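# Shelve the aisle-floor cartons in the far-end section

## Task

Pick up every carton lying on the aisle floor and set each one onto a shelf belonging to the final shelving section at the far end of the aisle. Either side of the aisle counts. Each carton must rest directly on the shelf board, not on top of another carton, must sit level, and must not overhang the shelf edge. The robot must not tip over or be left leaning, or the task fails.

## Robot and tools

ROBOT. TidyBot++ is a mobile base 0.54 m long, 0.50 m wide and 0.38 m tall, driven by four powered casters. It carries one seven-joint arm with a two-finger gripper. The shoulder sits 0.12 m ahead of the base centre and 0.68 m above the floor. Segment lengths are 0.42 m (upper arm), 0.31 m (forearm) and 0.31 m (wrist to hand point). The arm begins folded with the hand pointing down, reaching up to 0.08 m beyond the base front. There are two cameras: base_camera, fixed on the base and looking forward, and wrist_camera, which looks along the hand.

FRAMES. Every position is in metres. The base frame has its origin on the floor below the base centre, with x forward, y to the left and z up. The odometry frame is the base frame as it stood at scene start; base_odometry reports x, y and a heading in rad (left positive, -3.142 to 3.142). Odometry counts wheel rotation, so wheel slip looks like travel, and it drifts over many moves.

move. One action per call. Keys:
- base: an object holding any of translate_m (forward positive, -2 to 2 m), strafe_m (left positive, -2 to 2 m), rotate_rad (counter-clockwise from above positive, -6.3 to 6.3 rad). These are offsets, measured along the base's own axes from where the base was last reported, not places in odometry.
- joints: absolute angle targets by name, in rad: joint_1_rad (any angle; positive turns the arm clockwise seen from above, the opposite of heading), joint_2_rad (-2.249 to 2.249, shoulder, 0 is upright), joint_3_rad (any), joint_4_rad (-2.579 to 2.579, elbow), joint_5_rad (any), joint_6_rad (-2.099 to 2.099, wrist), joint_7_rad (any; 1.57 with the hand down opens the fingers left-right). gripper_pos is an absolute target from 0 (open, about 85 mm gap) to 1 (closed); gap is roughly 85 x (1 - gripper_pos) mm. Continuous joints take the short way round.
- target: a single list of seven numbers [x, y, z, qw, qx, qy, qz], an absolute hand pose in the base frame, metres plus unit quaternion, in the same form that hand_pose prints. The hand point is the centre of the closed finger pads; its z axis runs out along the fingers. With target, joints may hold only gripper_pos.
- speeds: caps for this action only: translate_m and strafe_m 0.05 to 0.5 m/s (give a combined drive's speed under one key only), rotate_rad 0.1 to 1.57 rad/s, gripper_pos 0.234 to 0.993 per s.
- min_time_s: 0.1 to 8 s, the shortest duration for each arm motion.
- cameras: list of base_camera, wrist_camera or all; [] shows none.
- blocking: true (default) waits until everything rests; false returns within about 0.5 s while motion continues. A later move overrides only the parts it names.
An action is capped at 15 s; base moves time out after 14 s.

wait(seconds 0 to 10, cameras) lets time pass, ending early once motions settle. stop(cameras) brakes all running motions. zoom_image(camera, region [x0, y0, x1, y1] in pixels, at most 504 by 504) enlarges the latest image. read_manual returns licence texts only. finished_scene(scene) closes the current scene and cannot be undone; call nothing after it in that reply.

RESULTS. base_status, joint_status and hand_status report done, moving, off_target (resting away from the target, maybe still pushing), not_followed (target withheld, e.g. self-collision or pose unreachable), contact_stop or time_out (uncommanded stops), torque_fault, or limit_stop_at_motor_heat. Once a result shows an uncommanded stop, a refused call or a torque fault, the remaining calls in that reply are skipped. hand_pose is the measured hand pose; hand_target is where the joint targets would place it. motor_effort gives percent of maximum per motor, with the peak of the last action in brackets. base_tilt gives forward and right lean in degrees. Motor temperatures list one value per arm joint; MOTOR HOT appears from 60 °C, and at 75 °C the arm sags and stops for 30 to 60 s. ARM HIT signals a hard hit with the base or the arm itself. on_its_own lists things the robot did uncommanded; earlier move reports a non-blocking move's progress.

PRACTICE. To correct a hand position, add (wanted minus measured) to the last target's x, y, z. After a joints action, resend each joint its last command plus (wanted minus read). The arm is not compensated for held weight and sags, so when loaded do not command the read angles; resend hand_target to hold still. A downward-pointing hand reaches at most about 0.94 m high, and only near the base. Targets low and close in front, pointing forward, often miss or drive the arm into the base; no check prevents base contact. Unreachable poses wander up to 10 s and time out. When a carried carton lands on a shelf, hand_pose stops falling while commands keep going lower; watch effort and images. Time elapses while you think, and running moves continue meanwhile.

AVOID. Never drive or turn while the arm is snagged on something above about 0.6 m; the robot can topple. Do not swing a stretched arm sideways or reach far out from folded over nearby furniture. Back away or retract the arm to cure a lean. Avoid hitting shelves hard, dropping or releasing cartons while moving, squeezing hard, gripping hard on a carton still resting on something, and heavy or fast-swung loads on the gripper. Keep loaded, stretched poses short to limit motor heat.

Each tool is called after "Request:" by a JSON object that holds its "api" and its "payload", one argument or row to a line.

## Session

Request:
{"api": "move", "payload": {
  "joints": {"joint_6_rad": 0.3},
  "cameras": ["all"]
}}

Request:
{"api": "move", "payload": {
  "base": {"rotate_rad": 1.57},
  "cameras": ["wrist_camera"]
}}

Request:
{"api": "move", "payload": {
  "base": {"rotate_rad": 1.57},
  "cameras": ["wrist_camera"]
}}

Scene clock: 1.83 s.
Motor temperatures (°C): [35 35 33 35 38 37 36]
move: done
base_odometry: x=+0.000 y=+0.000 heading=+0.000
base_tilt: forward=+0.8 right=-0.3
base_status: not commanded
joint_positions: joint_1_rad=-0.038 joint_2_rad=-0.316 joint_3_rad=+3.148 joint_4_rad=-2.543 joint_5_rad=+0.000 joint_6_rad=+0.244 joint_7_rad=+1.586 gripper_pos=+0.000
joint_status: all done
motor_effort: joint_1_rad=-1(1) joint_2_rad=-6(6) joint_3_rad=+0(1) joint_4_rad=+16(16) joint_5_rad=+0(1) joint_6_rad=+9(10) joint_7_rad=+0(1)
hand_pose: x=+0.5223 y=+0.0141 z=+0.7653 quat_wxyz=(-0.005, +0.837, +0.019, +0.547)
hand_target: x=+0.5284 y=+0.0143 z=+0.7806 quat_wxyz=(-0.006, +0.821, +0.019, +0.570)
hand_status: not commanded
pictures: base_camera, wrist_camera

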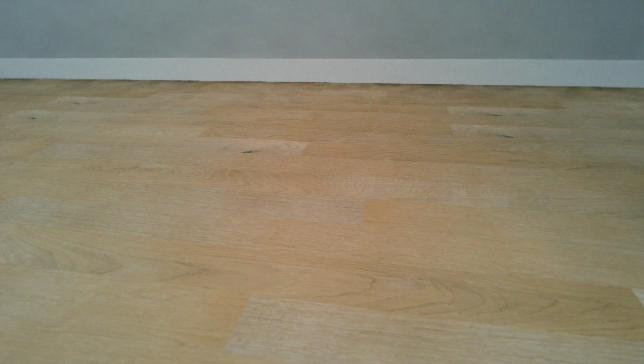

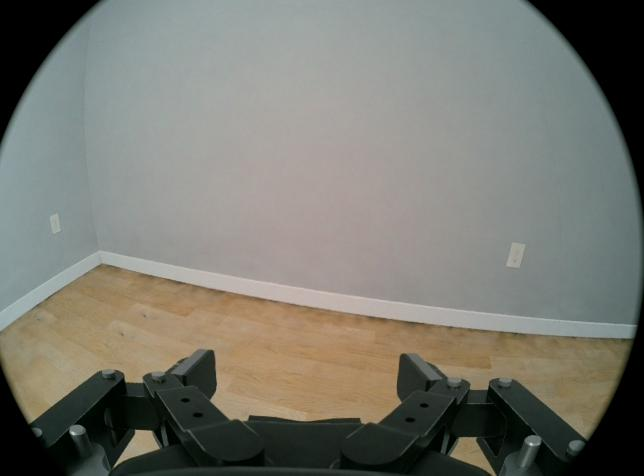

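Scene clock: 4.20 s.
move: done
base_odometry: x=+0.000 y=+0.000 heading=+1.569
base_tilt: forward=+0.8 right=-0.3
base_status: done
joint_positions: joint_1_rad=-0.038 joint_2_rad=-0.316 joint_3_rad=+3.148 joint_4_rad=-2.543 joint_5_rad=+0.000 joint_6_rad=+0.245 joint_7_rad=+1.586 gripper_pos=+0.000
joint_status: not commanded
motor_effort: joint_1_rad=-1(2) joint_2_rad=-5(6) joint_3_rad=+0(2) joint_4_rad=+15(16) joint_5_rad=+0(1) joint_6_rad=+9(10) joint_7_rad=-1(1)
hand_pose: x=+0.5224 y=+0.0141 z=+0.7655 quat_wxyz=(-0.005, +0.836, +0.019, +0.548)
hand_target: x=+0.5284 y=+0.0143 z=+0.7806 quat_wxyz=(-0.006, +0.821, +0.019, +0.570)
hand_status: not commanded

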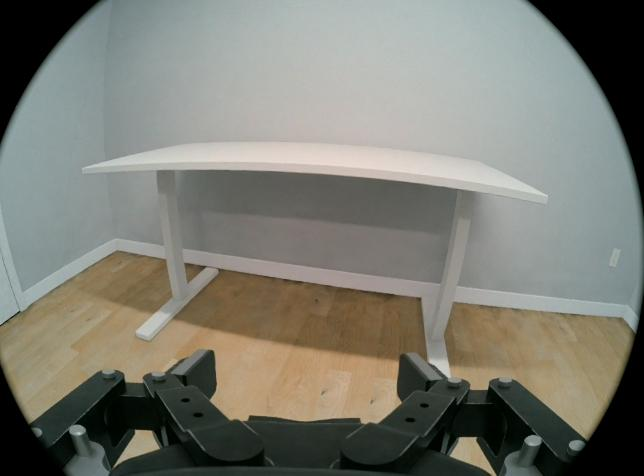

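Scene clock: 6.50 s.
move: done
base_odometry: x=+0.000 y=+0.000 heading=+3.139
base_tilt: forward=+0.8 right=-0.3
base_status: done
joint_positions: joint_1_rad=-0.038 joint_2_rad=-0.316 joint_3_rad=+3.147 joint_4_rad=-2.543 joint_5_rad=+0.000 joint_6_rad=+0.245 joint_7_rad=+1.586 gripper_pos=+0.000
joint_status: not commanded
motor_effort: joint_1_rad=-1(2) joint_2_rad=-5(6) joint_3_rad=+0(2) joint_4_rad=+16(17) joint_5_rad=+0(1) joint_6_rad=+9(10) joint_7_rad=+0(1)
hand_pose: x=+0.5224 y=+0.0142 z=+0.7656 quat_wxyz=(-0.005, +0.836, +0.019, +0.548)
hand_target: x=+0.5284 y=+0.0143 z=+0.7806 quat_wxyz=(-0.006, +0.821, +0.019, +0.570)
hand_status: not commanded

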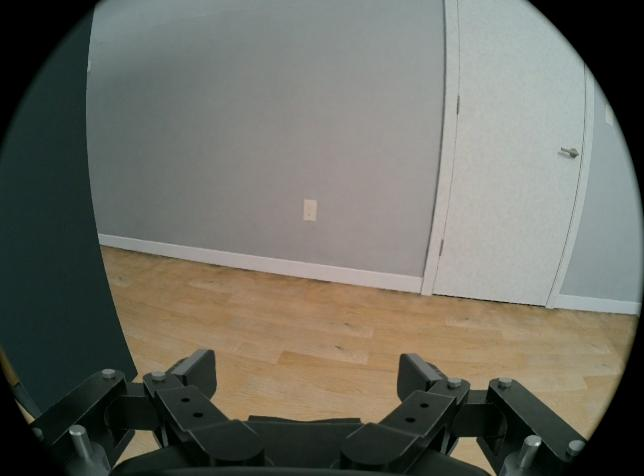

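Request:
{"api": "move", "payload": {
  "base": {"rotate_rad": 1.3},
  "cameras": ["all"]
}}

Scene clock: 10.47 s.
move: done
base_odometry: x=+0.000 y=+0.000 heading=-1.845
base_tilt: forward=+0.8 right=-0.3
base_status: done
joint_positions: joint_1_rad=-0.038 joint_2_rad=-0.316 joint_3_rad=+3.147 joint_4_rad=-2.543 joint_5_rad=+0.000 joint_6_rad=+0.245 joint_7_rad=+1.586 gripper_pos=+0.000
joint_status: not commanded
motor_effort: joint_1_rad=-1(2) joint_2_rad=-5(6) joint_3_rad=+0(2) joint_4_rad=+15(16) joint_5_rad=+0(1) joint_6_rad=+10(10) joint_7_rad=-1(1)
hand_pose: x=+0.5224 y=+0.0143 z=+0.7656 quat_wxyz=(-0.006, +0.836, +0.019, +0.548)
hand_target: x=+0.5284 y=+0.0143 z=+0.7806 quat_wxyz=(-0.006, +0.821, +0.019, +0.570)
hand_status: not commanded
pictures: base_camera, wrist_camera

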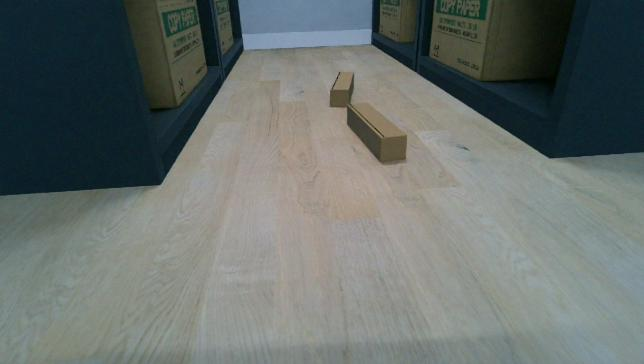

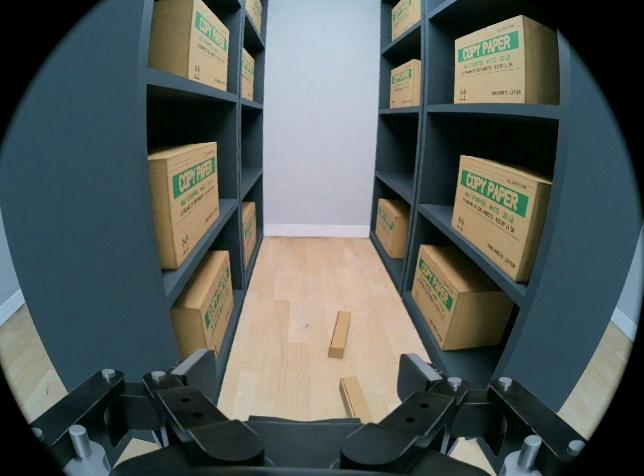

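Request:
{"api": "move", "payload": {
  "base": {"translate_m": 0.425, "strafe_m": -0.165, "rotate_rad": 0.083},
  "target": [0.64, -0.02, 0.2, -0.023, 0.9331, 0.0608, 0.3536],
  "min_time_s": 2.5,
  "cameras": ["all"]
}}

Scene clock: 60.97 s.
move: done
base_odometry: x=-0.274 y=-0.365 heading=-1.762
base_tilt: forward=+0.8 right=-0.3
base_status: done
joint_positions: joint_1_rad=+0.170 joint_2_rad=+1.438 joint_3_rad=+3.124 joint_4_rad=-2.029 joint_5_rad=+0.153 joint_6_rad=+0.968 joint_7_rad=+1.669 gripper_pos=+0.000
joint_status: not commanded
motor_effort: joint_1_rad=-1(2) joint_2_rad=-29(32) joint_3_rad=-2(2) joint_4_rad=-1(17) joint_5_rad=+0(1) joint_6_rad=+6(10) joint_7_rad=-1(1)
hand_pose: x=+0.6203 y=-0.0351 z=+0.1925 quat_wxyz=(-0.012, +0.947, +0.025, +0.320)
hand_target: x=+0.6400 y=-0.0200 z=+0.2000 quat_wxyz=(-0.023, +0.933, +0.061, +0.354)
hand_status: done (0.026 m and 6.0 deg from the pose sent, 0.579 m and 25.5 deg at the start)
pictures: base_camera, wrist_camera

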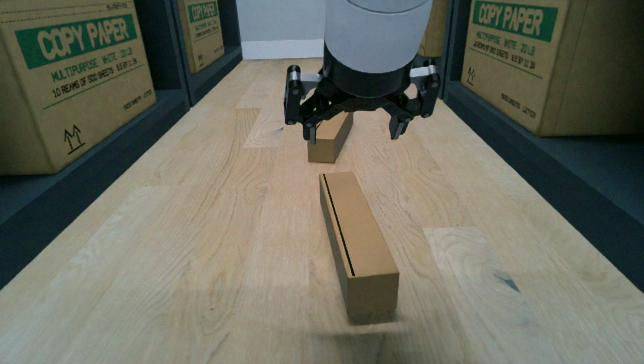

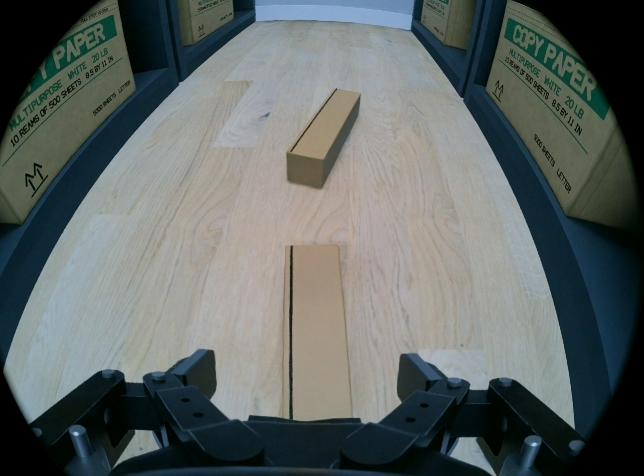

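Request:
{"api": "move", "payload": {
  "target": [0.665, -0.032, 0.085, -0.0304, 0.9302, 0.0793, 0.3571],
  "min_time_s": 1.5,
  "cameras": ["wrist_camera"]
}}

Scene clock: 69.97 s.
move: done
base_odometry: x=-0.274 y=-0.365 heading=-1.762
base_tilt: forward=+0.9 right=-0.3
base_status: not commanded
joint_positions: joint_1_rad=+0.227 joint_2_rad=+1.696 joint_3_rad=+3.115 joint_4_rad=-1.673 joint_5_rad=+0.247 joint_6_rad=+0.968 joint_7_rad=+1.682 gripper_pos=+0.000
joint_status: not commanded
motor_effort: joint_1_rad=+0(2) joint_2_rad=-31(33) joint_3_rad=-3(3) joint_4_rad=+0(1) joint_5_rad=+1(1) joint_6_rad=+8(8) joint_7_rad=+0(1)
hand_pose: x=+0.6717 y=-0.0478 z=+0.0972 quat_wxyz=(-0.019, +0.928, +0.042, +0.369)
hand_target: x=+0.6650 y=-0.0320 z=+0.0850 quat_wxyz=(-0.030, +0.930, +0.079, +0.357)
hand_status: done (0.021 m and 4.7 deg from the pose sent, 0.116 m and 8.0 deg at the start)

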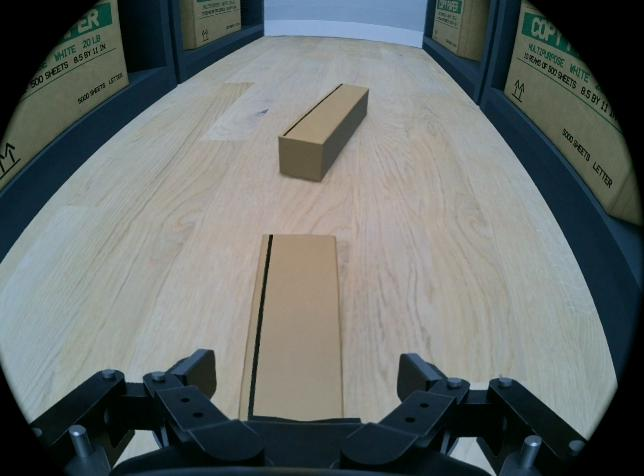

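Request:
{"api": "move", "payload": {
  "target": [0.658, -0.023, 0.028, -0.034, 0.9294, 0.0886, 0.3568],
  "min_time_s": 1.2,
  "cameras": ["wrist_camera"]
}}

Request:
{"api": "move", "payload": {
  "joints": {"gripper_pos": 0.374},
  "speeds": {"gripper_pos": 0.3},
  "cameras": ["wrist_camera"]
}}

Scene clock: 74.67 s.
move: done
base_odometry: x=-0.274 y=-0.365 heading=-1.762
base_tilt: forward=+0.9 right=-0.3
base_status: not commanded
joint_positions: joint_1_rad=+0.227 joint_2_rad=+1.830 joint_3_rad=+3.115 joint_4_rad=-1.522 joint_5_rad=+0.265 joint_6_rad=+0.963 joint_7_rad=+1.682 gripper_pos=+0.000
joint_status: not commanded
motor_effort: joint_1_rad=+0(1) joint_2_rad=-31(32) joint_3_rad=-2(3) joint_4_rad=+0(1) joint_5_rad=+1(1) joint_6_rad=+8(8) joint_7_rad=-1(1)
hand_pose: x=+0.6688 y=-0.0437 z=+0.0433 quat_wxyz=(-0.021, +0.926, +0.049, +0.375)
hand_target: x=+0.6580 y=-0.0230 z=+0.0280 quat_wxyz=(-0.034, +0.929, +0.089, +0.357)
hand_status: done (0.028 m and 5.2 deg from the pose sent, 0.075 m and 5.8 deg at the start)

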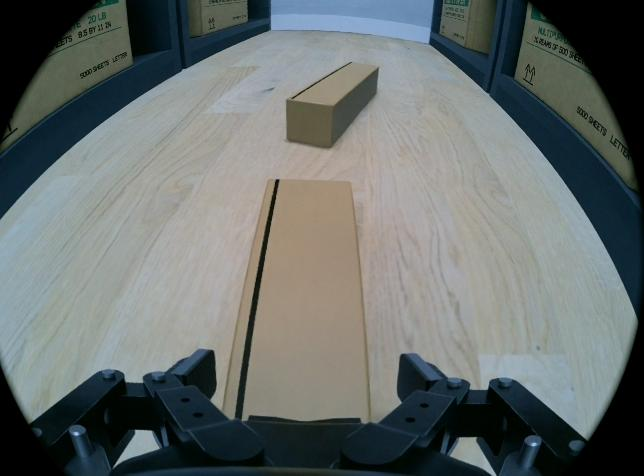

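Scene clock: 77.13 s.
move: done
base_odometry: x=-0.274 y=-0.365 heading=-1.762
base_tilt: forward=+0.8 right=-0.3
base_status: not commanded
joint_positions: joint_1_rad=+0.227 joint_2_rad=+1.830 joint_3_rad=+3.115 joint_4_rad=-1.521 joint_5_rad=+0.267 joint_6_rad=+0.963 joint_7_rad=+1.682 gripper_pos=+0.373
joint_status: all done
motor_effort: joint_1_rad=+0(2) joint_2_rad=-25(31) joint_3_rad=-2(3) joint_4_rad=+0(1) joint_5_rad=+0(1) joint_6_rad=+4(8) joint_7_rad=-1(2)
hand_pose: x=+0.6691 y=-0.0433 z=+0.0435 quat_wxyz=(-0.022, +0.925, +0.050, +0.375)
hand_target: x=+0.6580 y=-0.0230 z=+0.0280 quat_wxyz=(-0.034, +0.929, +0.089, +0.357)
hand_status: not commanded

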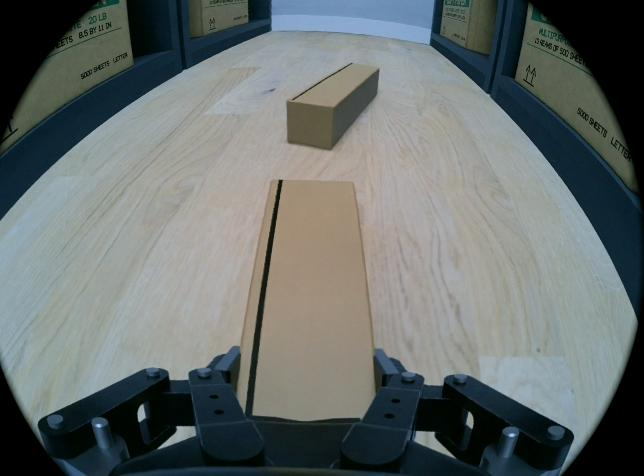

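Request:
{"api": "move", "payload": {
  "target": [0.65, -0.02, 0.11, -0.034, 0.9294, 0.0886, 0.3568],
  "min_time_s": 1,
  "cameras": []
}}

Request:
{"api": "move", "payload": {
  "target": [0.655, 0.325, 0.11, 0.0107, 0.9332, -0.028, 0.3582],
  "min_time_s": 2.5,
  "cameras": ["all"]
}}

Scene clock: 88.57 s.
move: done
base_odometry: x=-0.274 y=-0.365 heading=-1.762
base_tilt: forward=+0.8 right=-0.3
base_status: not commanded
joint_positions: joint_1_rad=+0.227 joint_2_rad=+1.685 joint_3_rad=+3.114 joint_4_rad=-1.736 joint_5_rad=+0.267 joint_6_rad=+0.963 joint_7_rad=+1.705 gripper_pos=+0.373
joint_status: not commanded
motor_effort: joint_1_rad=+0(1) joint_2_rad=-31(32) joint_3_rad=-3(3) joint_4_rad=+0(1) joint_5_rad=+0(1) joint_6_rad=+7(8) joint_7_rad=-1(1)
hand_pose: x=+0.6437 y=-0.0357 z=+0.0950 quat_wxyz=(-0.028, +0.937, +0.059, +0.344)
hand_target: x=+0.6500 y=-0.0200 z=+0.1100 quat_wxyz=(-0.034, +0.929, +0.089, +0.357)
hand_status: done (0.023 m and 3.8 deg from the pose sent, 0.073 m and 5.2 deg at the start)

Scene clock: 91.70 s.
move: done
base_odometry: x=-0.274 y=-0.365 heading=-1.762
base_tilt: forward=+0.8 right=-0.3
base_status: not commanded
joint_positions: joint_1_rad=-0.937 joint_2_rad=+1.679 joint_3_rad=+3.339 joint_4_rad=-1.367 joint_5_rad=-0.998 joint_6_rad=+0.519 joint_7_rad=+1.645 gripper_pos=+0.373
joint_status: not commanded
motor_effort: joint_1_rad=-1(3) joint_2_rad=-35(35) joint_3_rad=+5(6) joint_4_rad=+3(4) joint_5_rad=-1(1) joint_6_rad=+8(8) joint_7_rad=-1(2)
hand_pose: x=+0.6412 y=+0.3128 z=+0.0960 quat_wxyz=(+0.033, +0.933, +0.024, +0.358)
hand_target: x=+0.6550 y=+0.3250 z=+0.1100 quat_wxyz=(+0.011, +0.933, -0.028, +0.358)
hand_status: done (0.023 m and 6.5 deg from the pose sent, 0.361 m and 11.1 deg at the start)
pictures: base_camera, wrist_camera

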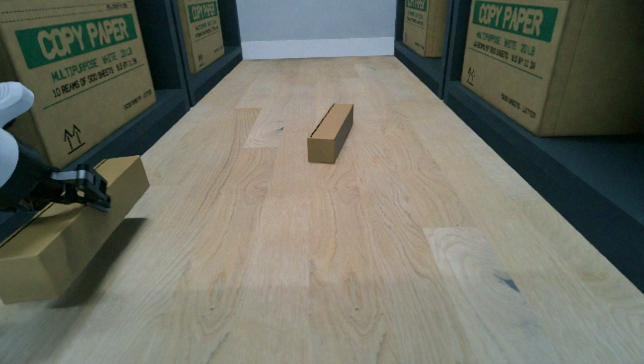

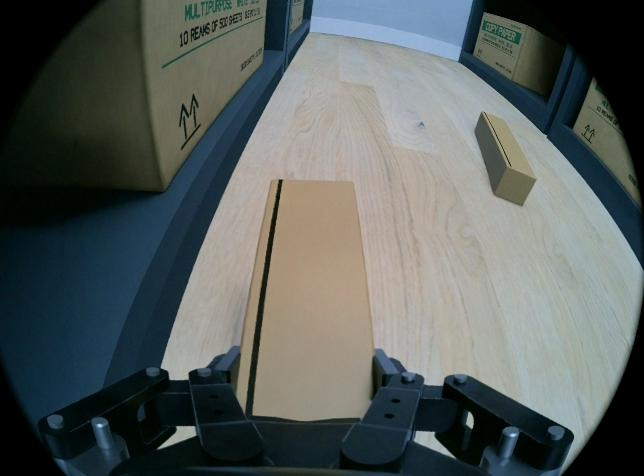

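Request:
{"api": "move", "payload": {
  "target": [0.655, 0.325, 0.03, -0.0213, 0.932, -0.0554, 0.3578],
  "min_time_s": 1.5,
  "cameras": ["all"]
}}

Scene clock: 97.53 s.
move: done
base_odometry: x=-0.274 y=-0.365 heading=-1.762
base_tilt: forward=+0.8 right=-0.3
base_status: not commanded
joint_positions: joint_1_rad=-0.852 joint_2_rad=+1.807 joint_3_rad=+3.262 joint_4_rad=-1.152 joint_5_rad=-0.999 joint_6_rad=+0.531 joint_7_rad=+1.639 gripper_pos=+0.373
joint_status: not commanded
motor_effort: joint_1_rad=-1(1) joint_2_rad=-34(36) joint_3_rad=+2(5) joint_4_rad=+4(5) joint_5_rad=+0(0) joint_6_rad=+5(8) joint_7_rad=+0(1)
hand_pose: x=+0.6594 y=+0.3284 z=+0.0431 quat_wxyz=(-0.011, +0.933, -0.030, +0.358)
hand_target: x=+0.6550 y=+0.3250 z=+0.0300 quat_wxyz=(-0.021, +0.932, -0.055, +0.358)
hand_status: done (0.014 m and 3.1 deg from the pose sent, 0.068 m and 11.0 deg at the start)
pictures: base_camera, wrist_camera

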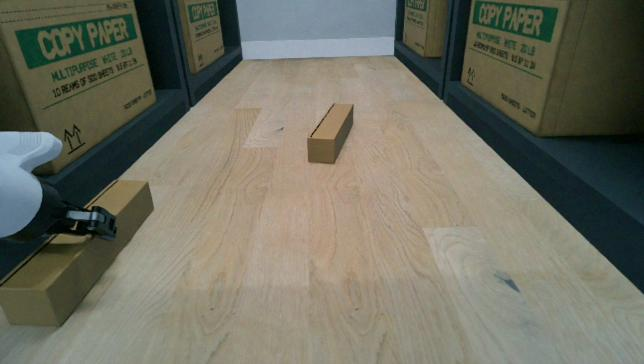

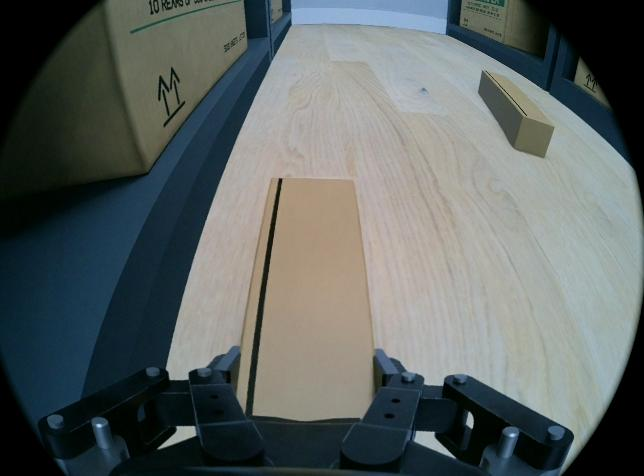

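Request:
{"api": "move", "payload": {
  "joints": {"gripper_pos": 0.2},
  "speeds": {"gripper_pos": 0.3},
  "cameras": []
}}

Request:
{"api": "move", "payload": {
  "target": [0.62, 0.31, 0.18, -0.0213, 0.932, -0.0554, 0.3578],
  "min_time_s": 1.5,
  "cameras": ["wrist_camera"]
}}

Request:
{"api": "move", "payload": {
  "base": {"translate_m": 0.44, "strafe_m": -0.04},
  "target": [0.635, 0.01, 0.19, 0.0535, 0.9231, -0.1395, 0.3544],
  "joints": {"gripper_pos": 0.0},
  "min_time_s": 2.5,
  "cameras": ["all"]
}}

Scene clock: 109.77 s.
move: done
base_odometry: x=-0.274 y=-0.365 heading=-1.762
base_tilt: forward=+0.8 right=-0.3
base_status: not commanded
joint_positions: joint_1_rad=-0.852 joint_2_rad=+1.817 joint_3_rad=+3.257 joint_4_rad=-1.152 joint_5_rad=-0.999 joint_6_rad=+0.531 joint_7_rad=+1.638 gripper_pos=+0.200
joint_status: all done
motor_effort: joint_1_rad=+0(1) joint_2_rad=-35(36) joint_3_rad=+3(3) joint_4_rad=+5(6) joint_5_rad=+0(0) joint_6_rad=+7(8) joint_7_rad=+0(1)
hand_pose: x=+0.6536 y=+0.3253 z=+0.0366 quat_wxyz=(-0.009, +0.935, -0.031, +0.353)
hand_target: x=+0.6550 y=+0.3250 z=+0.0300 quat_wxyz=(-0.021, +0.932, -0.055, +0.358)
hand_status: not commanded

Scene clock: 111.57 s.
move: done
base_odometry: x=-0.274 y=-0.365 heading=-1.762
base_tilt: forward=+0.9 right=-0.3
base_status: not commanded
joint_positions: joint_1_rad=-0.919 joint_2_rad=+1.494 joint_3_rad=+3.286 joint_4_rad=-1.631 joint_5_rad=-0.848 joint_6_rad=+0.546 joint_7_rad=+1.352 gripper_pos=+0.200
joint_status: not commanded
motor_effort: joint_1_rad=+0(2) joint_2_rad=-34(36) joint_3_rad=+4(4) joint_4_rad=+2(5) joint_5_rad=-1(1) joint_6_rad=+6(8) joint_7_rad=-1(1)
hand_pose: x=+0.6049 y=+0.3019 z=+0.1571 quat_wxyz=(-0.006, +0.942, -0.063, +0.329)
hand_target: x=+0.6200 y=+0.3100 z=+0.1800 quat_wxyz=(-0.021, +0.932, -0.055, +0.358)
hand_status: done (0.029 m and 4.0 deg from the pose sent, 0.148 m and 3.2 deg at the start)

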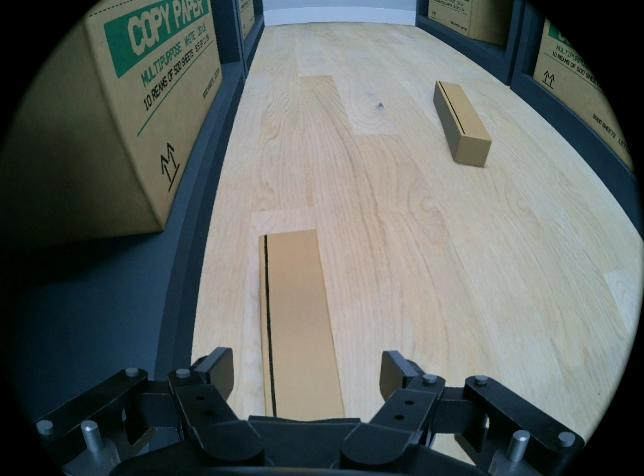

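Scene clock: 114.67 s.
move: done
base_odometry: x=-0.397 y=-0.789 heading=-1.762
base_tilt: forward=+0.9 right=-0.3
base_status: done
joint_positions: joint_1_rad=-0.316 joint_2_rad=+1.492 joint_3_rad=+3.262 joint_4_rad=-1.949 joint_5_rad=-0.425 joint_6_rad=+0.904 joint_7_rad=+1.309 gripper_pos=+0.000
joint_status: all done
motor_effort: joint_1_rad=-1(4) joint_2_rad=-29(34) joint_3_rad=+3(6) joint_4_rad=-1(3) joint_5_rad=-2(2) joint_6_rad=+6(8) joint_7_rad=+0(1)
hand_pose: x=+0.6282 y=-0.0075 z=+0.1791 quat_wxyz=(+0.084, +0.928, -0.136, +0.338)
hand_target: x=+0.6350 y=+0.0100 z=+0.1900 quat_wxyz=(+0.054, +0.923, -0.140, +0.354)
hand_status: done (0.022 m and 4.0 deg from the pose sent, 0.295 m and 11.7 deg at the start)
pictures: base_camera, wrist_camera

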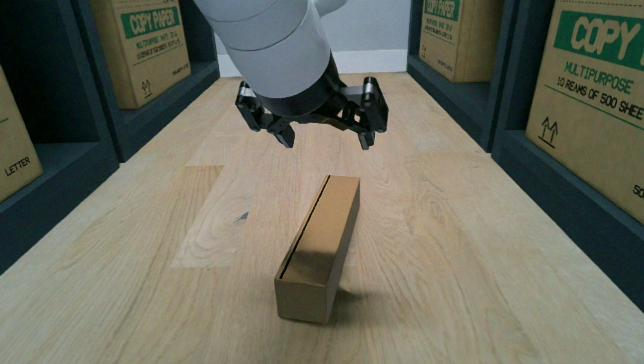

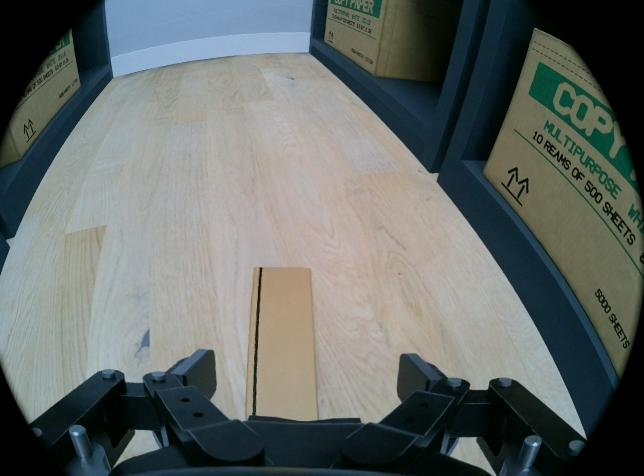

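Request:
{"api": "move", "payload": {
  "target": [0.658, 0.013, 0.085, 0.0221, 0.9231, -0.1281, 0.3617],
  "min_time_s": 1.5,
  "cameras": ["wrist_camera"]
}}

Scene clock: 125.00 s.
move: done
base_odometry: x=-0.397 y=-0.789 heading=-1.762
base_tilt: forward=+0.8 right=-0.3
base_status: not commanded
joint_positions: joint_1_rad=-0.228 joint_2_rad=+1.704 joint_3_rad=+3.220 joint_4_rad=-1.696 joint_5_rad=-0.339 joint_6_rad=+0.907 joint_7_rad=+1.309 gripper_pos=+0.000
joint_status: not commanded
motor_effort: joint_1_rad=-1(1) joint_2_rad=-31(32) joint_3_rad=+2(3) joint_4_rad=-1(2) joint_5_rad=-2(2) joint_6_rad=+7(7) joint_7_rad=-1(1)
hand_pose: x=+0.6454 y=-0.0029 z=+0.0844 quat_wxyz=(+0.046, +0.928, -0.140, +0.341)
hand_target: x=+0.6580 y=+0.0130 z=+0.0850 quat_wxyz=(+0.022, +0.923, -0.128, +0.362)
hand_status: done (0.020 m and 3.9 deg from the pose sent, 0.101 m and 7.6 deg at the start)

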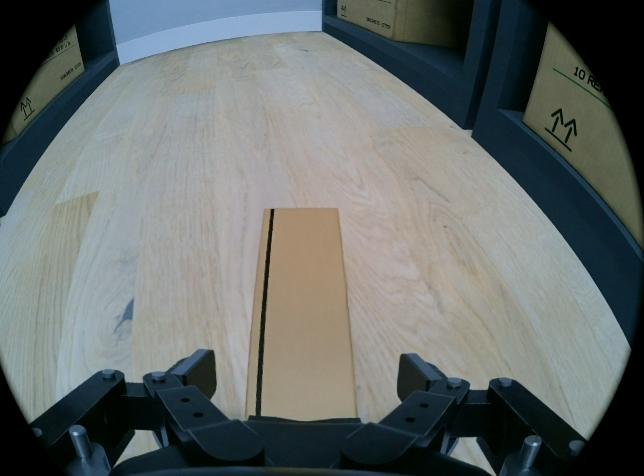

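Request:
{"api": "move", "payload": {
  "target": [0.672, 0.017, 0.036, 0.0221, 0.9231, -0.1281, 0.3617],
  "min_time_s": 1.2,
  "cameras": ["wrist_camera"]
}}

Scene clock: 129.37 s.
move: done
base_odometry: x=-0.397 y=-0.789 heading=-1.762
base_tilt: forward=+0.9 right=-0.3
base_status: not commanded
joint_positions: joint_1_rad=-0.228 joint_2_rad=+1.807 joint_3_rad=+3.219 joint_4_rad=-1.515 joint_5_rad=-0.338 joint_6_rad=+0.907 joint_7_rad=+1.309 gripper_pos=+0.000
joint_status: not commanded
motor_effort: joint_1_rad=+0(1) joint_2_rad=-31(32) joint_3_rad=+1(2) joint_4_rad=+1(2) joint_5_rad=-1(2) joint_6_rad=+8(8) joint_7_rad=+0(1)
hand_pose: x=+0.6794 y=+0.0090 z=+0.0507 quat_wxyz=(+0.028, +0.916, -0.138, +0.375)
hand_target: x=+0.6720 y=+0.0170 z=+0.0360 quat_wxyz=(+0.022, +0.923, -0.128, +0.362)
hand_status: done (0.018 m and 2.2 deg from the pose sent, 0.059 m and 3.9 deg at the start)

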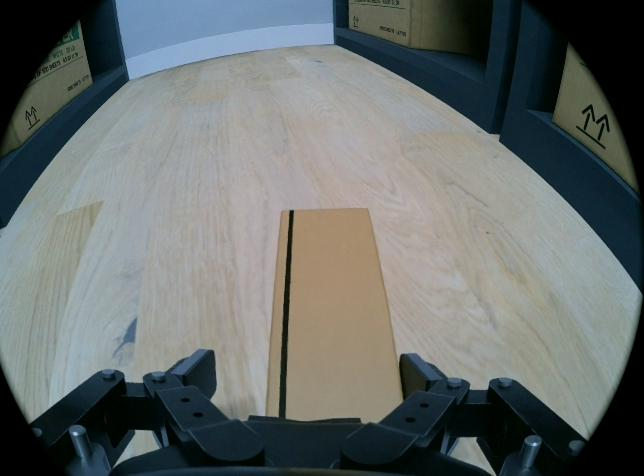

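Request:
{"api": "move", "payload": {
  "target": [0.657, 0.004, 0.03, 0.0216, 0.9262, -0.1285, 0.3536],
  "min_time_s": 1,
  "cameras": ["wrist_camera"]
}}

Scene clock: 136.00 s.
move: done
base_odometry: x=-0.397 y=-0.789 heading=-1.762
base_tilt: forward=+0.8 right=-0.3
base_status: not commanded
joint_positions: joint_1_rad=-0.187 joint_2_rad=+1.816 joint_3_rad=+3.209 joint_4_rad=-1.515 joint_5_rad=-0.324 joint_6_rad=+0.907 joint_7_rad=+1.309 gripper_pos=+0.000
joint_status: not commanded
motor_effort: joint_1_rad=+0(1) joint_2_rad=-31(32) joint_3_rad=+1(2) joint_4_rad=+1(2) joint_5_rad=-1(1) joint_6_rad=+7(8) joint_7_rad=+0(1)
hand_pose: x=+0.6728 y=-0.0068 z=+0.0442 quat_wxyz=(+0.030, +0.917, -0.153, +0.368)
hand_target: x=+0.6570 y=+0.0040 z=+0.0300 quat_wxyz=(+0.022, +0.926, -0.129, +0.354)
hand_status: done (0.024 m and 3.6 deg from the pose sent, 0.031 m and 3.0 deg at the start)

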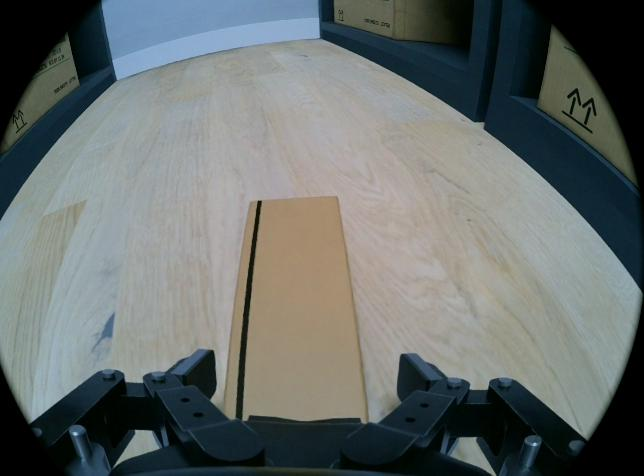

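Request:
{"api": "move", "payload": {
  "joints": {"gripper_pos": 0.374},
  "speeds": {"gripper_pos": 0.3},
  "cameras": ["wrist_camera"]
}}

Request:
{"api": "move", "payload": {
  "target": [0.64, 0.004, 0.12, 0.0216, 0.9262, -0.1285, 0.3536],
  "min_time_s": 1,
  "cameras": ["wrist_camera"]
}}

Scene clock: 141.70 s.
move: done
base_odometry: x=-0.397 y=-0.789 heading=-1.762
base_tilt: forward=+0.8 right=-0.3
base_status: not commanded
joint_positions: joint_1_rad=-0.187 joint_2_rad=+1.816 joint_3_rad=+3.209 joint_4_rad=-1.515 joint_5_rad=-0.324 joint_6_rad=+0.908 joint_7_rad=+1.309 gripper_pos=+0.372
joint_status: all done
motor_effort: joint_1_rad=+1(2) joint_2_rad=-25(31) joint_3_rad=+0(2) joint_4_rad=+0(2) joint_5_rad=+0(1) joint_6_rad=+3(8) joint_7_rad=+0(1)
hand_pose: x=+0.6731 y=-0.0065 z=+0.0445 quat_wxyz=(+0.030, +0.917, -0.153, +0.368)
hand_target: x=+0.6570 y=+0.0040 z=+0.0300 quat_wxyz=(+0.022, +0.926, -0.129, +0.354)
hand_status: not commanded

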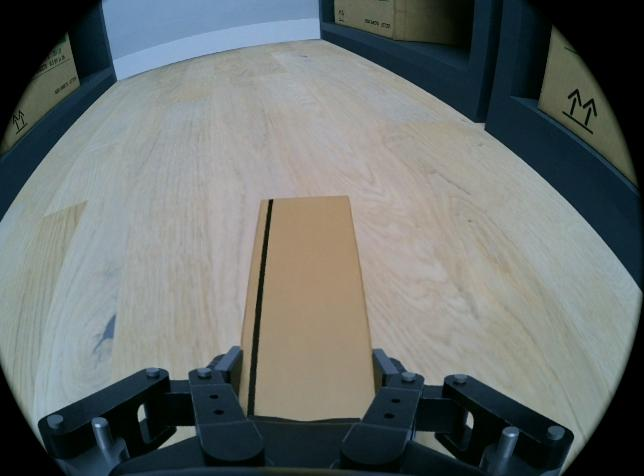

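Scene clock: 143.37 s.
move: done
base_odometry: x=-0.397 y=-0.789 heading=-1.762
base_tilt: forward=+0.8 right=-0.3
base_status: not commanded
joint_positions: joint_1_rad=-0.187 joint_2_rad=+1.662 joint_3_rad=+3.207 joint_4_rad=-1.794 joint_5_rad=-0.303 joint_6_rad=+0.957 joint_7_rad=+1.309 gripper_pos=+0.372
joint_status: not commanded
motor_effort: joint_1_rad=+0(1) joint_2_rad=-30(31) joint_3_rad=+1(2) joint_4_rad=-1(2) joint_5_rad=-1(2) joint_6_rad=+6(7) joint_7_rad=-1(1)
hand_pose: x=+0.6285 y=-0.0145 z=+0.1040 quat_wxyz=(+0.045, +0.930, -0.143, +0.335)
hand_target: x=+0.6400 y=+0.0040 z=+0.1200 quat_wxyz=(+0.022, +0.926, -0.129, +0.354)
hand_status: done (0.027 m and 3.9 deg from the pose sent, 0.083 m and 3.6 deg at the start)

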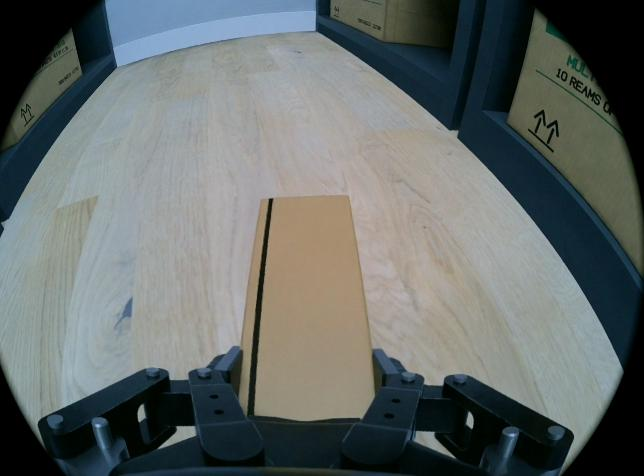

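Request:
{"api": "move", "payload": {
  "base": {"translate_m": 0.90},
  "joints": {"joint_1_rad": 0.0, "joint_2_rad": 0.061, "joint_3_rad": 3.1416, "joint_4_rad": -2.172, "joint_5_rad": 0.0, "joint_6_rad": -0.167, "joint_7_rad": 1.487},
  "min_time_s": 2.5,
  "cameras": ["all"]
}}

Scene clock: 167.43 s.
move: done
base_odometry: x=-0.569 y=-1.673 heading=-1.763
base_tilt: forward=+0.8 right=-0.3
base_status: done
joint_positions: joint_1_rad=-0.014 joint_2_rad=+0.080 joint_3_rad=+3.159 joint_4_rad=-2.141 joint_5_rad=-0.052 joint_6_rad=-0.119 joint_7_rad=+1.435 gripper_pos=+0.372
joint_status: all done
motor_effort: joint_1_rad=+0(2) joint_2_rad=-17(35) joint_3_rad=-1(2) joint_4_rad=+15(16) joint_5_rad=+0(2) joint_6_rad=+7(9) joint_7_rad=+1(2)
hand_pose: x=+0.6267 y=+0.0014 z=+0.6945 quat_wxyz=(-0.038, +0.917, -0.086, +0.388)
hand_target: x=+0.6028 y=+0.0013 z=+0.6790 quat_wxyz=(-0.015, +0.931, -0.039, +0.362)
hand_status: not commanded
pictures: base_camera, wrist_camera

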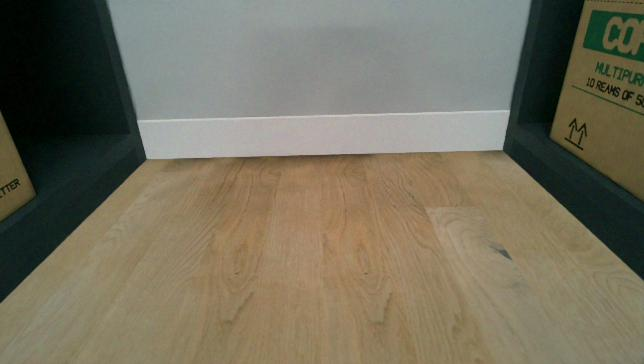

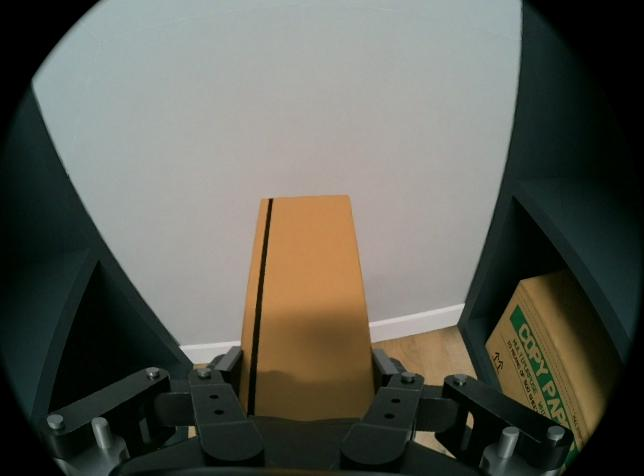

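Request:
{"api": "move", "payload": {
  "joints": {"joint_1_rad": 1.2, "joint_2_rad": 0.061, "joint_4_rad": -2.172, "joint_5_rad": 0.05, "joint_6_rad": -0.167, "joint_7_rad": 1.53},
  "min_time_s": 2,
  "cameras": []
}}

Request:
{"api": "move", "payload": {
  "joints": {"joint_2_rad": 0.432, "joint_4_rad": -1.86, "joint_6_rad": -0.099},
  "min_time_s": 1.5,
  "cameras": ["wrist_camera"]
}}

Scene clock: 184.30 s.
move: done
base_odometry: x=-0.569 y=-1.673 heading=-1.763
base_tilt: forward=+0.8 right=-0.3
base_status: not commanded
joint_positions: joint_1_rad=+1.189 joint_2_rad=+0.080 joint_3_rad=+3.153 joint_4_rad=-2.141 joint_5_rad=-0.002 joint_6_rad=-0.120 joint_7_rad=+1.478 gripper_pos=+0.372
joint_status: all done
motor_effort: joint_1_rad=+0(2) joint_2_rad=-17(19) joint_3_rad=-1(2) joint_4_rad=+15(16) joint_5_rad=+0(1) joint_6_rad=+8(9) joint_7_rad=+0(2)
hand_pose: x=+0.3038 y=-0.4726 z=+0.6943 quat_wxyz=(+0.205, +0.734, -0.556, +0.332)
hand_target: x=+0.2932 y=-0.4514 z=+0.6790 quat_wxyz=(+0.209, +0.771, -0.524, +0.296)
hand_status: not commanded

Scene clock: 186.10 s.
move: done
base_odometry: x=-0.569 y=-1.673 heading=-1.763
base_tilt: forward=+0.8 right=-0.3
base_status: not commanded
joint_positions: joint_1_rad=+1.189 joint_2_rad=+0.423 joint_3_rad=+3.153 joint_4_rad=-1.895 joint_5_rad=-0.002 joint_6_rad=-0.120 joint_7_rad=+1.478 gripper_pos=+0.372
joint_status: all done
motor_effort: joint_1_rad=+0(1) joint_2_rad=-26(28) joint_3_rad=-1(1) joint_4_rad=+14(16) joint_5_rad=+0(1) joint_6_rad=+7(9) joint_7_rad=-1(2)
hand_pose: x=+0.3393 y=-0.5635 z=+0.6148 quat_wxyz=(+0.183, +0.749, -0.565, +0.293)
hand_target: x=+0.3451 y=-0.5822 z=+0.6287 quat_wxyz=(+0.210, +0.770, -0.523, +0.300)
hand_status: not commanded

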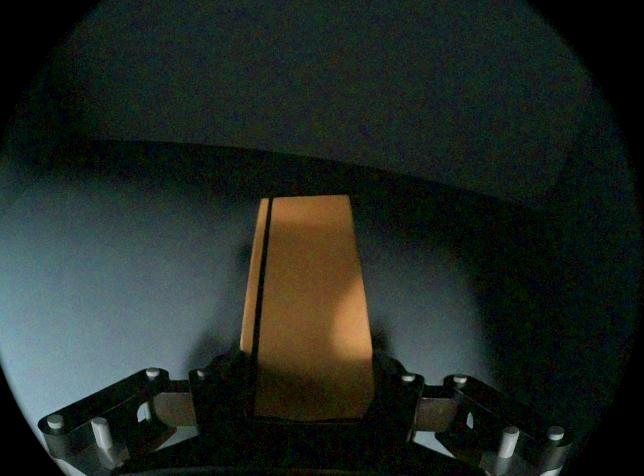

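Request:
{"api": "move", "payload": {
  "joints": {"joint_2_rad": 0.53, "joint_4_rad": -1.905, "joint_6_rad": 0.09},
  "min_time_s": 1.5,
  "cameras": ["wrist_camera"]
}}

Scene clock: 192.07 s.
move: done
base_odometry: x=-0.569 y=-1.673 heading=-1.763
base_tilt: forward=+0.8 right=-0.3
base_status: not commanded
joint_positions: joint_1_rad=+1.189 joint_2_rad=+0.513 joint_3_rad=+3.153 joint_4_rad=-1.895 joint_5_rad=-0.002 joint_6_rad=+0.032 joint_7_rad=+1.478 gripper_pos=+0.372
joint_status: all done
motor_effort: joint_1_rad=+0(1) joint_2_rad=-28(29) joint_3_rad=+0(1) joint_4_rad=+13(15) joint_5_rad=+0(1) joint_6_rad=+8(9) joint_7_rad=+0(1)
hand_pose: x=+0.3494 y=-0.5895 z=+0.5904 quat_wxyz=(+0.198, +0.741, -0.558, +0.317)
hand_target: x=+0.3532 y=-0.5949 z=+0.5881 quat_wxyz=(+0.219, +0.764, -0.516, +0.320)
hand_status: not commanded

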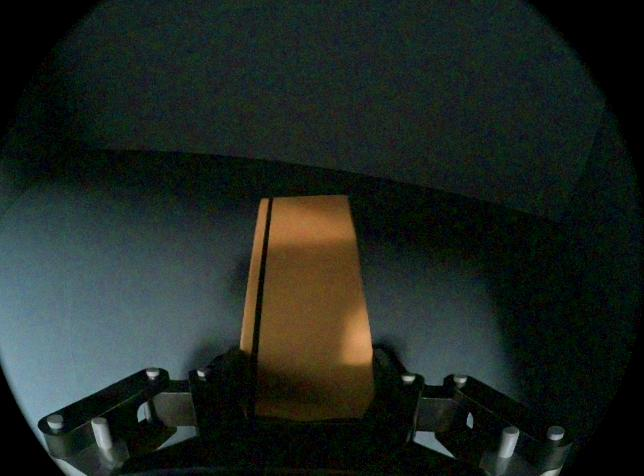

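Request:
{"api": "move", "payload": {
  "joints": {"joint_2_rad": 0.555, "joint_4_rad": -1.905, "joint_6_rad": 0.10},
  "min_time_s": 0.8,
  "cameras": []
}}

Request:
{"api": "move", "payload": {
  "joints": {"joint_2_rad": 0.575, "joint_4_rad": -1.905, "joint_6_rad": 0.115},
  "min_time_s": 0.8,
  "cameras": ["wrist_camera"]
}}

Scene clock: 196.13 s.
move: done
base_odometry: x=-0.569 y=-1.673 heading=-1.763
base_tilt: forward=+0.8 right=-0.3
base_status: not commanded
joint_positions: joint_1_rad=+1.189 joint_2_rad=+0.533 joint_3_rad=+3.153 joint_4_rad=-1.895 joint_5_rad=-0.002 joint_6_rad=+0.044 joint_7_rad=+1.478 gripper_pos=+0.372
joint_status: all done
motor_effort: joint_1_rad=-1(1) joint_2_rad=-28(30) joint_3_rad=-1(1) joint_4_rad=+13(14) joint_5_rad=+0(1) joint_6_rad=+8(8) joint_7_rad=-1(1)
hand_pose: x=+0.3496 y=-0.5901 z=+0.5802 quat_wxyz=(+0.196, +0.742, -0.559, +0.313)
hand_target: x=+0.3533 y=-0.5945 z=+0.5743 quat_wxyz=(+0.215, +0.766, -0.518, +0.315)
hand_status: not commanded

Scene clock: 197.23 s.
move: done
base_odometry: x=-0.569 y=-1.673 heading=-1.763
base_tilt: forward=+0.8 right=-0.3
base_status: not commanded
joint_positions: joint_1_rad=+1.189 joint_2_rad=+0.538 joint_3_rad=+3.153 joint_4_rad=-1.895 joint_5_rad=-0.002 joint_6_rad=+0.058 joint_7_rad=+1.478 gripper_pos=+0.372
joint_status: all done
motor_effort: joint_1_rad=+0(1) joint_2_rad=-27(28) joint_3_rad=+0(1) joint_4_rad=+13(14) joint_5_rad=+0(1) joint_6_rad=+8(9) joint_7_rad=+0(1)
hand_pose: x=+0.3506 y=-0.5926 z=+0.5800 quat_wxyz=(+0.199, +0.741, -0.558, +0.317)
hand_target: x=+0.3539 y=-0.5955 z=+0.5648 quat_wxyz=(+0.213, +0.767, -0.518, +0.313)
hand_status: not commanded

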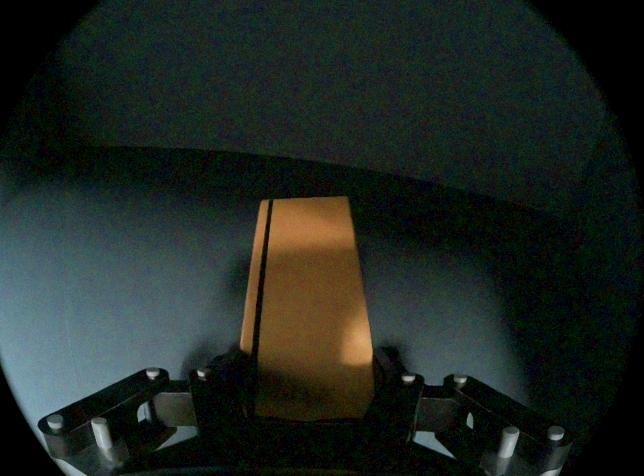

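Request:
{"api": "move", "payload": {
  "joints": {"gripper_pos": 0.16},
  "speeds": {"gripper_pos": 0.3},
  "cameras": []
}}

Request:
{"api": "move", "payload": {
  "joints": {"joint_2_rad": 0.28, "joint_4_rad": -2.0, "joint_6_rad": -0.13},
  "min_time_s": 1.5,
  "cameras": ["wrist_camera"]
}}

Request:
{"api": "move", "payload": {
  "joints": {"joint_1_rad": 0.0, "joint_2_rad": -0.1, "joint_4_rad": -2.3, "joint_6_rad": -0.1},
  "min_time_s": 1.5,
  "cameras": []
}}

Request:
{"api": "move", "payload": {
  "base": {"translate_m": -1.344},
  "joints": {"gripper_pos": 0.0},
  "cameras": ["base_camera"]
}}

Scene clock: 208.70 s.
move: done
base_odometry: x=-0.569 y=-1.673 heading=-1.763
base_tilt: forward=+0.8 right=-0.3
base_status: not commanded
joint_positions: joint_1_rad=+1.189 joint_2_rad=+0.557 joint_3_rad=+3.153 joint_4_rad=-1.895 joint_5_rad=-0.001 joint_6_rad=+0.064 joint_7_rad=+1.479 gripper_pos=+0.160
joint_status: all done
motor_effort: joint_1_rad=-1(1) joint_2_rad=-28(29) joint_3_rad=-1(1) joint_4_rad=+12(13) joint_5_rad=+0(1) joint_6_rad=+8(8) joint_7_rad=+0(1)
hand_pose: x=+0.3503 y=-0.5920 z=+0.5695 quat_wxyz=(+0.196, +0.743, -0.559, +0.311)
hand_target: x=+0.3539 y=-0.5955 z=+0.5648 quat_wxyz=(+0.213, +0.767, -0.518, +0.313)
hand_status: not commanded

Scene clock: 210.53 s.
move: done
base_odometry: x=-0.569 y=-1.673 heading=-1.763
base_tilt: forward=+0.8 right=-0.3
base_status: not commanded
joint_positions: joint_1_rad=+1.189 joint_2_rad=+0.295 joint_3_rad=+3.153 joint_4_rad=-1.968 joint_5_rad=-0.001 joint_6_rad=-0.081 joint_7_rad=+1.479 gripper_pos=+0.160
joint_status: all done
motor_effort: joint_1_rad=+0(2) joint_2_rad=-23(31) joint_3_rad=-1(1) joint_4_rad=+15(15) joint_5_rad=+0(1) joint_6_rad=+8(9) joint_7_rad=-1(1)
hand_pose: x=+0.3327 y=-0.5471 z=+0.6662 quat_wxyz=(+0.206, +0.736, -0.555, +0.329)
hand_target: x=+0.3223 y=-0.5248 z=+0.6499 quat_wxyz=(+0.206, +0.772, -0.525, +0.293)
hand_status: not commanded

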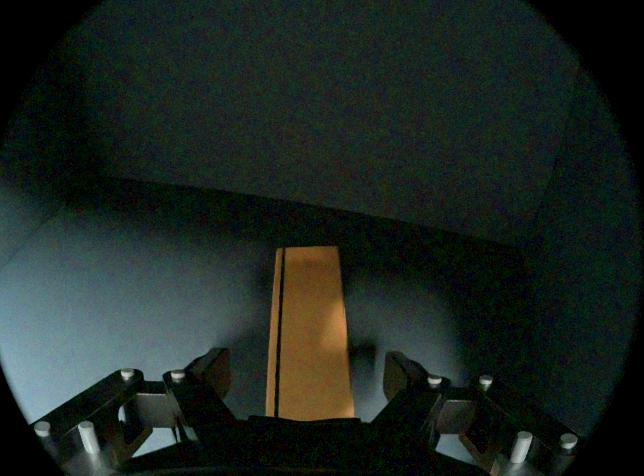

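Scene clock: 213.00 s.
move: done
base_odometry: x=-0.569 y=-1.673 heading=-1.763
base_tilt: forward=+0.8 right=-0.3
base_status: not commanded
joint_positions: joint_1_rad=+0.012 joint_2_rad=-0.083 joint_3_rad=+3.148 joint_4_rad=-2.266 joint_5_rad=-0.001 joint_6_rad=-0.081 joint_7_rad=+1.479 gripper_pos=+0.160
joint_status: all done
motor_effort: joint_1_rad=-1(3) joint_2_rad=-12(24) joint_3_rad=-1(2) joint_4_rad=+16(16) joint_5_rad=+0(1) joint_6_rad=+8(9) joint_7_rad=+0(2)
hand_pose: x=+0.5808 y=-0.0070 z=+0.7214 quat_wxyz=(-0.016, +0.904, -0.050, +0.424)
hand_target: x=+0.5633 y=-0.0002 z=+0.7081 quat_wxyz=(+0.004, +0.913, +0.003, +0.409)
hand_status: not commanded

Scene clock: 217.13 s.
move: done
base_odometry: x=-0.313 y=-0.353 heading=-1.762
base_tilt: forward=+0.8 right=-0.3
base_status: done
joint_positions: joint_1_rad=+0.009 joint_2_rad=-0.095 joint_3_rad=+3.147 joint_4_rad=-2.272 joint_5_rad=-0.001 joint_6_rad=-0.081 joint_7_rad=+1.479 gripper_pos=+0.000
joint_status: all done
motor_effort: joint_1_rad=+0(2) joint_2_rad=-12(15) joint_3_rad=+0(2) joint_4_rad=+16(16) joint_5_rad=+0(1) joint_6_rad=+9(9) joint_7_rad=+0(1)
hand_pose: x=+0.5781 y=-0.0052 z=+0.7238 quat_wxyz=(-0.017, +0.903, -0.048, +0.427)
hand_target: x=+0.5633 y=-0.0002 z=+0.7081 quat_wxyz=(+0.004, +0.913, +0.003, +0.409)
hand_status: not commanded

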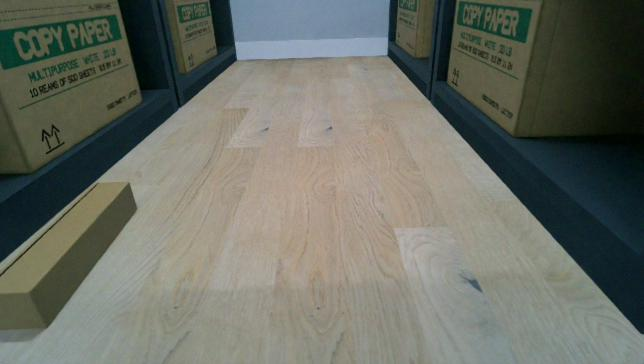

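Request:
{"api": "move", "payload": {
  "target": [0.66, 0.345, 0.16, -0.0063, 0.9335, 0.0163, 0.3583],
  "min_time_s": 2.5,
  "cameras": ["all"]
}}

Scene clock: 226.53 s.
move: done
base_odometry: x=-0.313 y=-0.353 heading=-1.762
base_tilt: forward=+0.8 right=-0.3
base_status: not commanded
joint_positions: joint_1_rad=-0.961 joint_2_rad=+1.525 joint_3_rad=+3.397 joint_4_rad=-1.480 joint_5_rad=-0.806 joint_6_rad=+0.372 joint_7_rad=+1.479 gripper_pos=+0.000
joint_status: not commanded
motor_effort: joint_1_rad=+1(2) joint_2_rad=-35(38) joint_3_rad=+5(6) joint_4_rad=+4(16) joint_5_rad=+0(1) joint_6_rad=+7(9) joint_7_rad=+0(1)
hand_pose: x=+0.6375 y=+0.3438 z=+0.1494 quat_wxyz=(-0.002, +0.946, +0.040, +0.321)
hand_target: x=+0.6600 y=+0.3450 z=+0.1600 quat_wxyz=(-0.006, +0.933, +0.016, +0.358)
hand_status: done (0.025 m and 5.3 deg from the pose sent, 0.669 m and 11.4 deg at the start)
pictures: base_camera, wrist_camera

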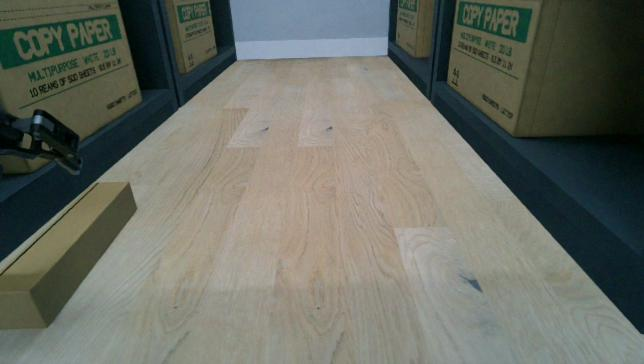

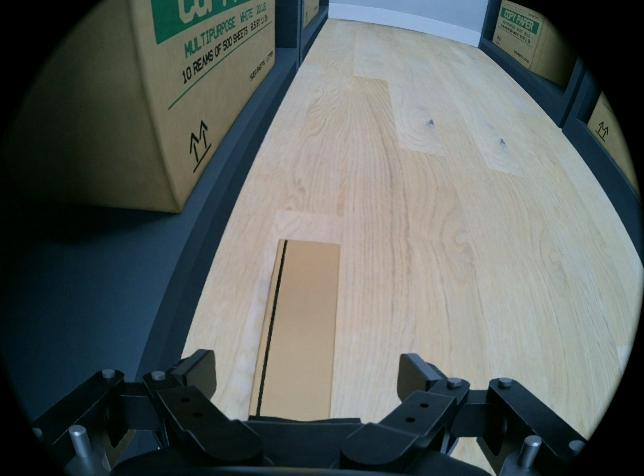

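Request:
{"api": "move", "payload": {
  "target": [0.662, 0.355, 0.085, -0.0063, 0.9314, -0.0325, 0.3623],
  "min_time_s": 1.5,
  "cameras": ["wrist_camera"]
}}

Scene clock: 235.93 s.
move: done
base_odometry: x=-0.313 y=-0.353 heading=-1.762
base_tilt: forward=+0.8 right=-0.3
base_status: not commanded
joint_positions: joint_1_rad=-0.904 joint_2_rad=+1.697 joint_3_rad=+3.277 joint_4_rad=-1.219 joint_5_rad=-1.072 joint_6_rad=+0.468 joint_7_rad=+1.694 gripper_pos=+0.000
joint_status: not commanded
motor_effort: joint_1_rad=+0(1) joint_2_rad=-36(38) joint_3_rad=+3(5) joint_4_rad=+5(6) joint_5_rad=+0(1) joint_6_rad=+7(8) joint_7_rad=-1(1)
hand_pose: x=+0.6524 y=+0.3664 z=+0.0860 quat_wxyz=(-0.019, +0.938, -0.021, +0.344)
hand_target: x=+0.6620 y=+0.3550 z=+0.0850 quat_wxyz=(-0.006, +0.931, -0.033, +0.362)
hand_status: done (0.015 m and 3.0 deg from the pose sent, 0.070 m and 9.7 deg at the start)

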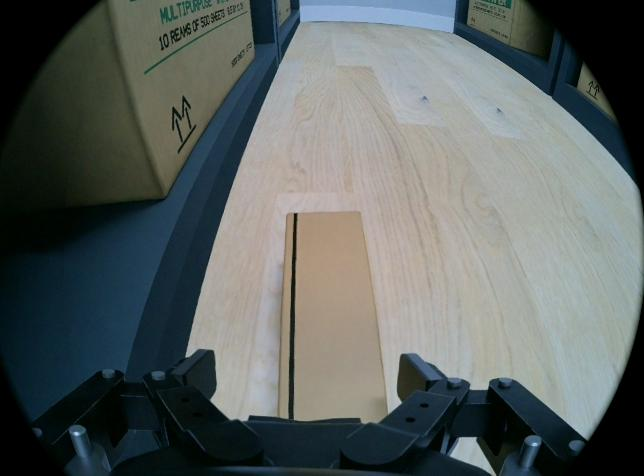

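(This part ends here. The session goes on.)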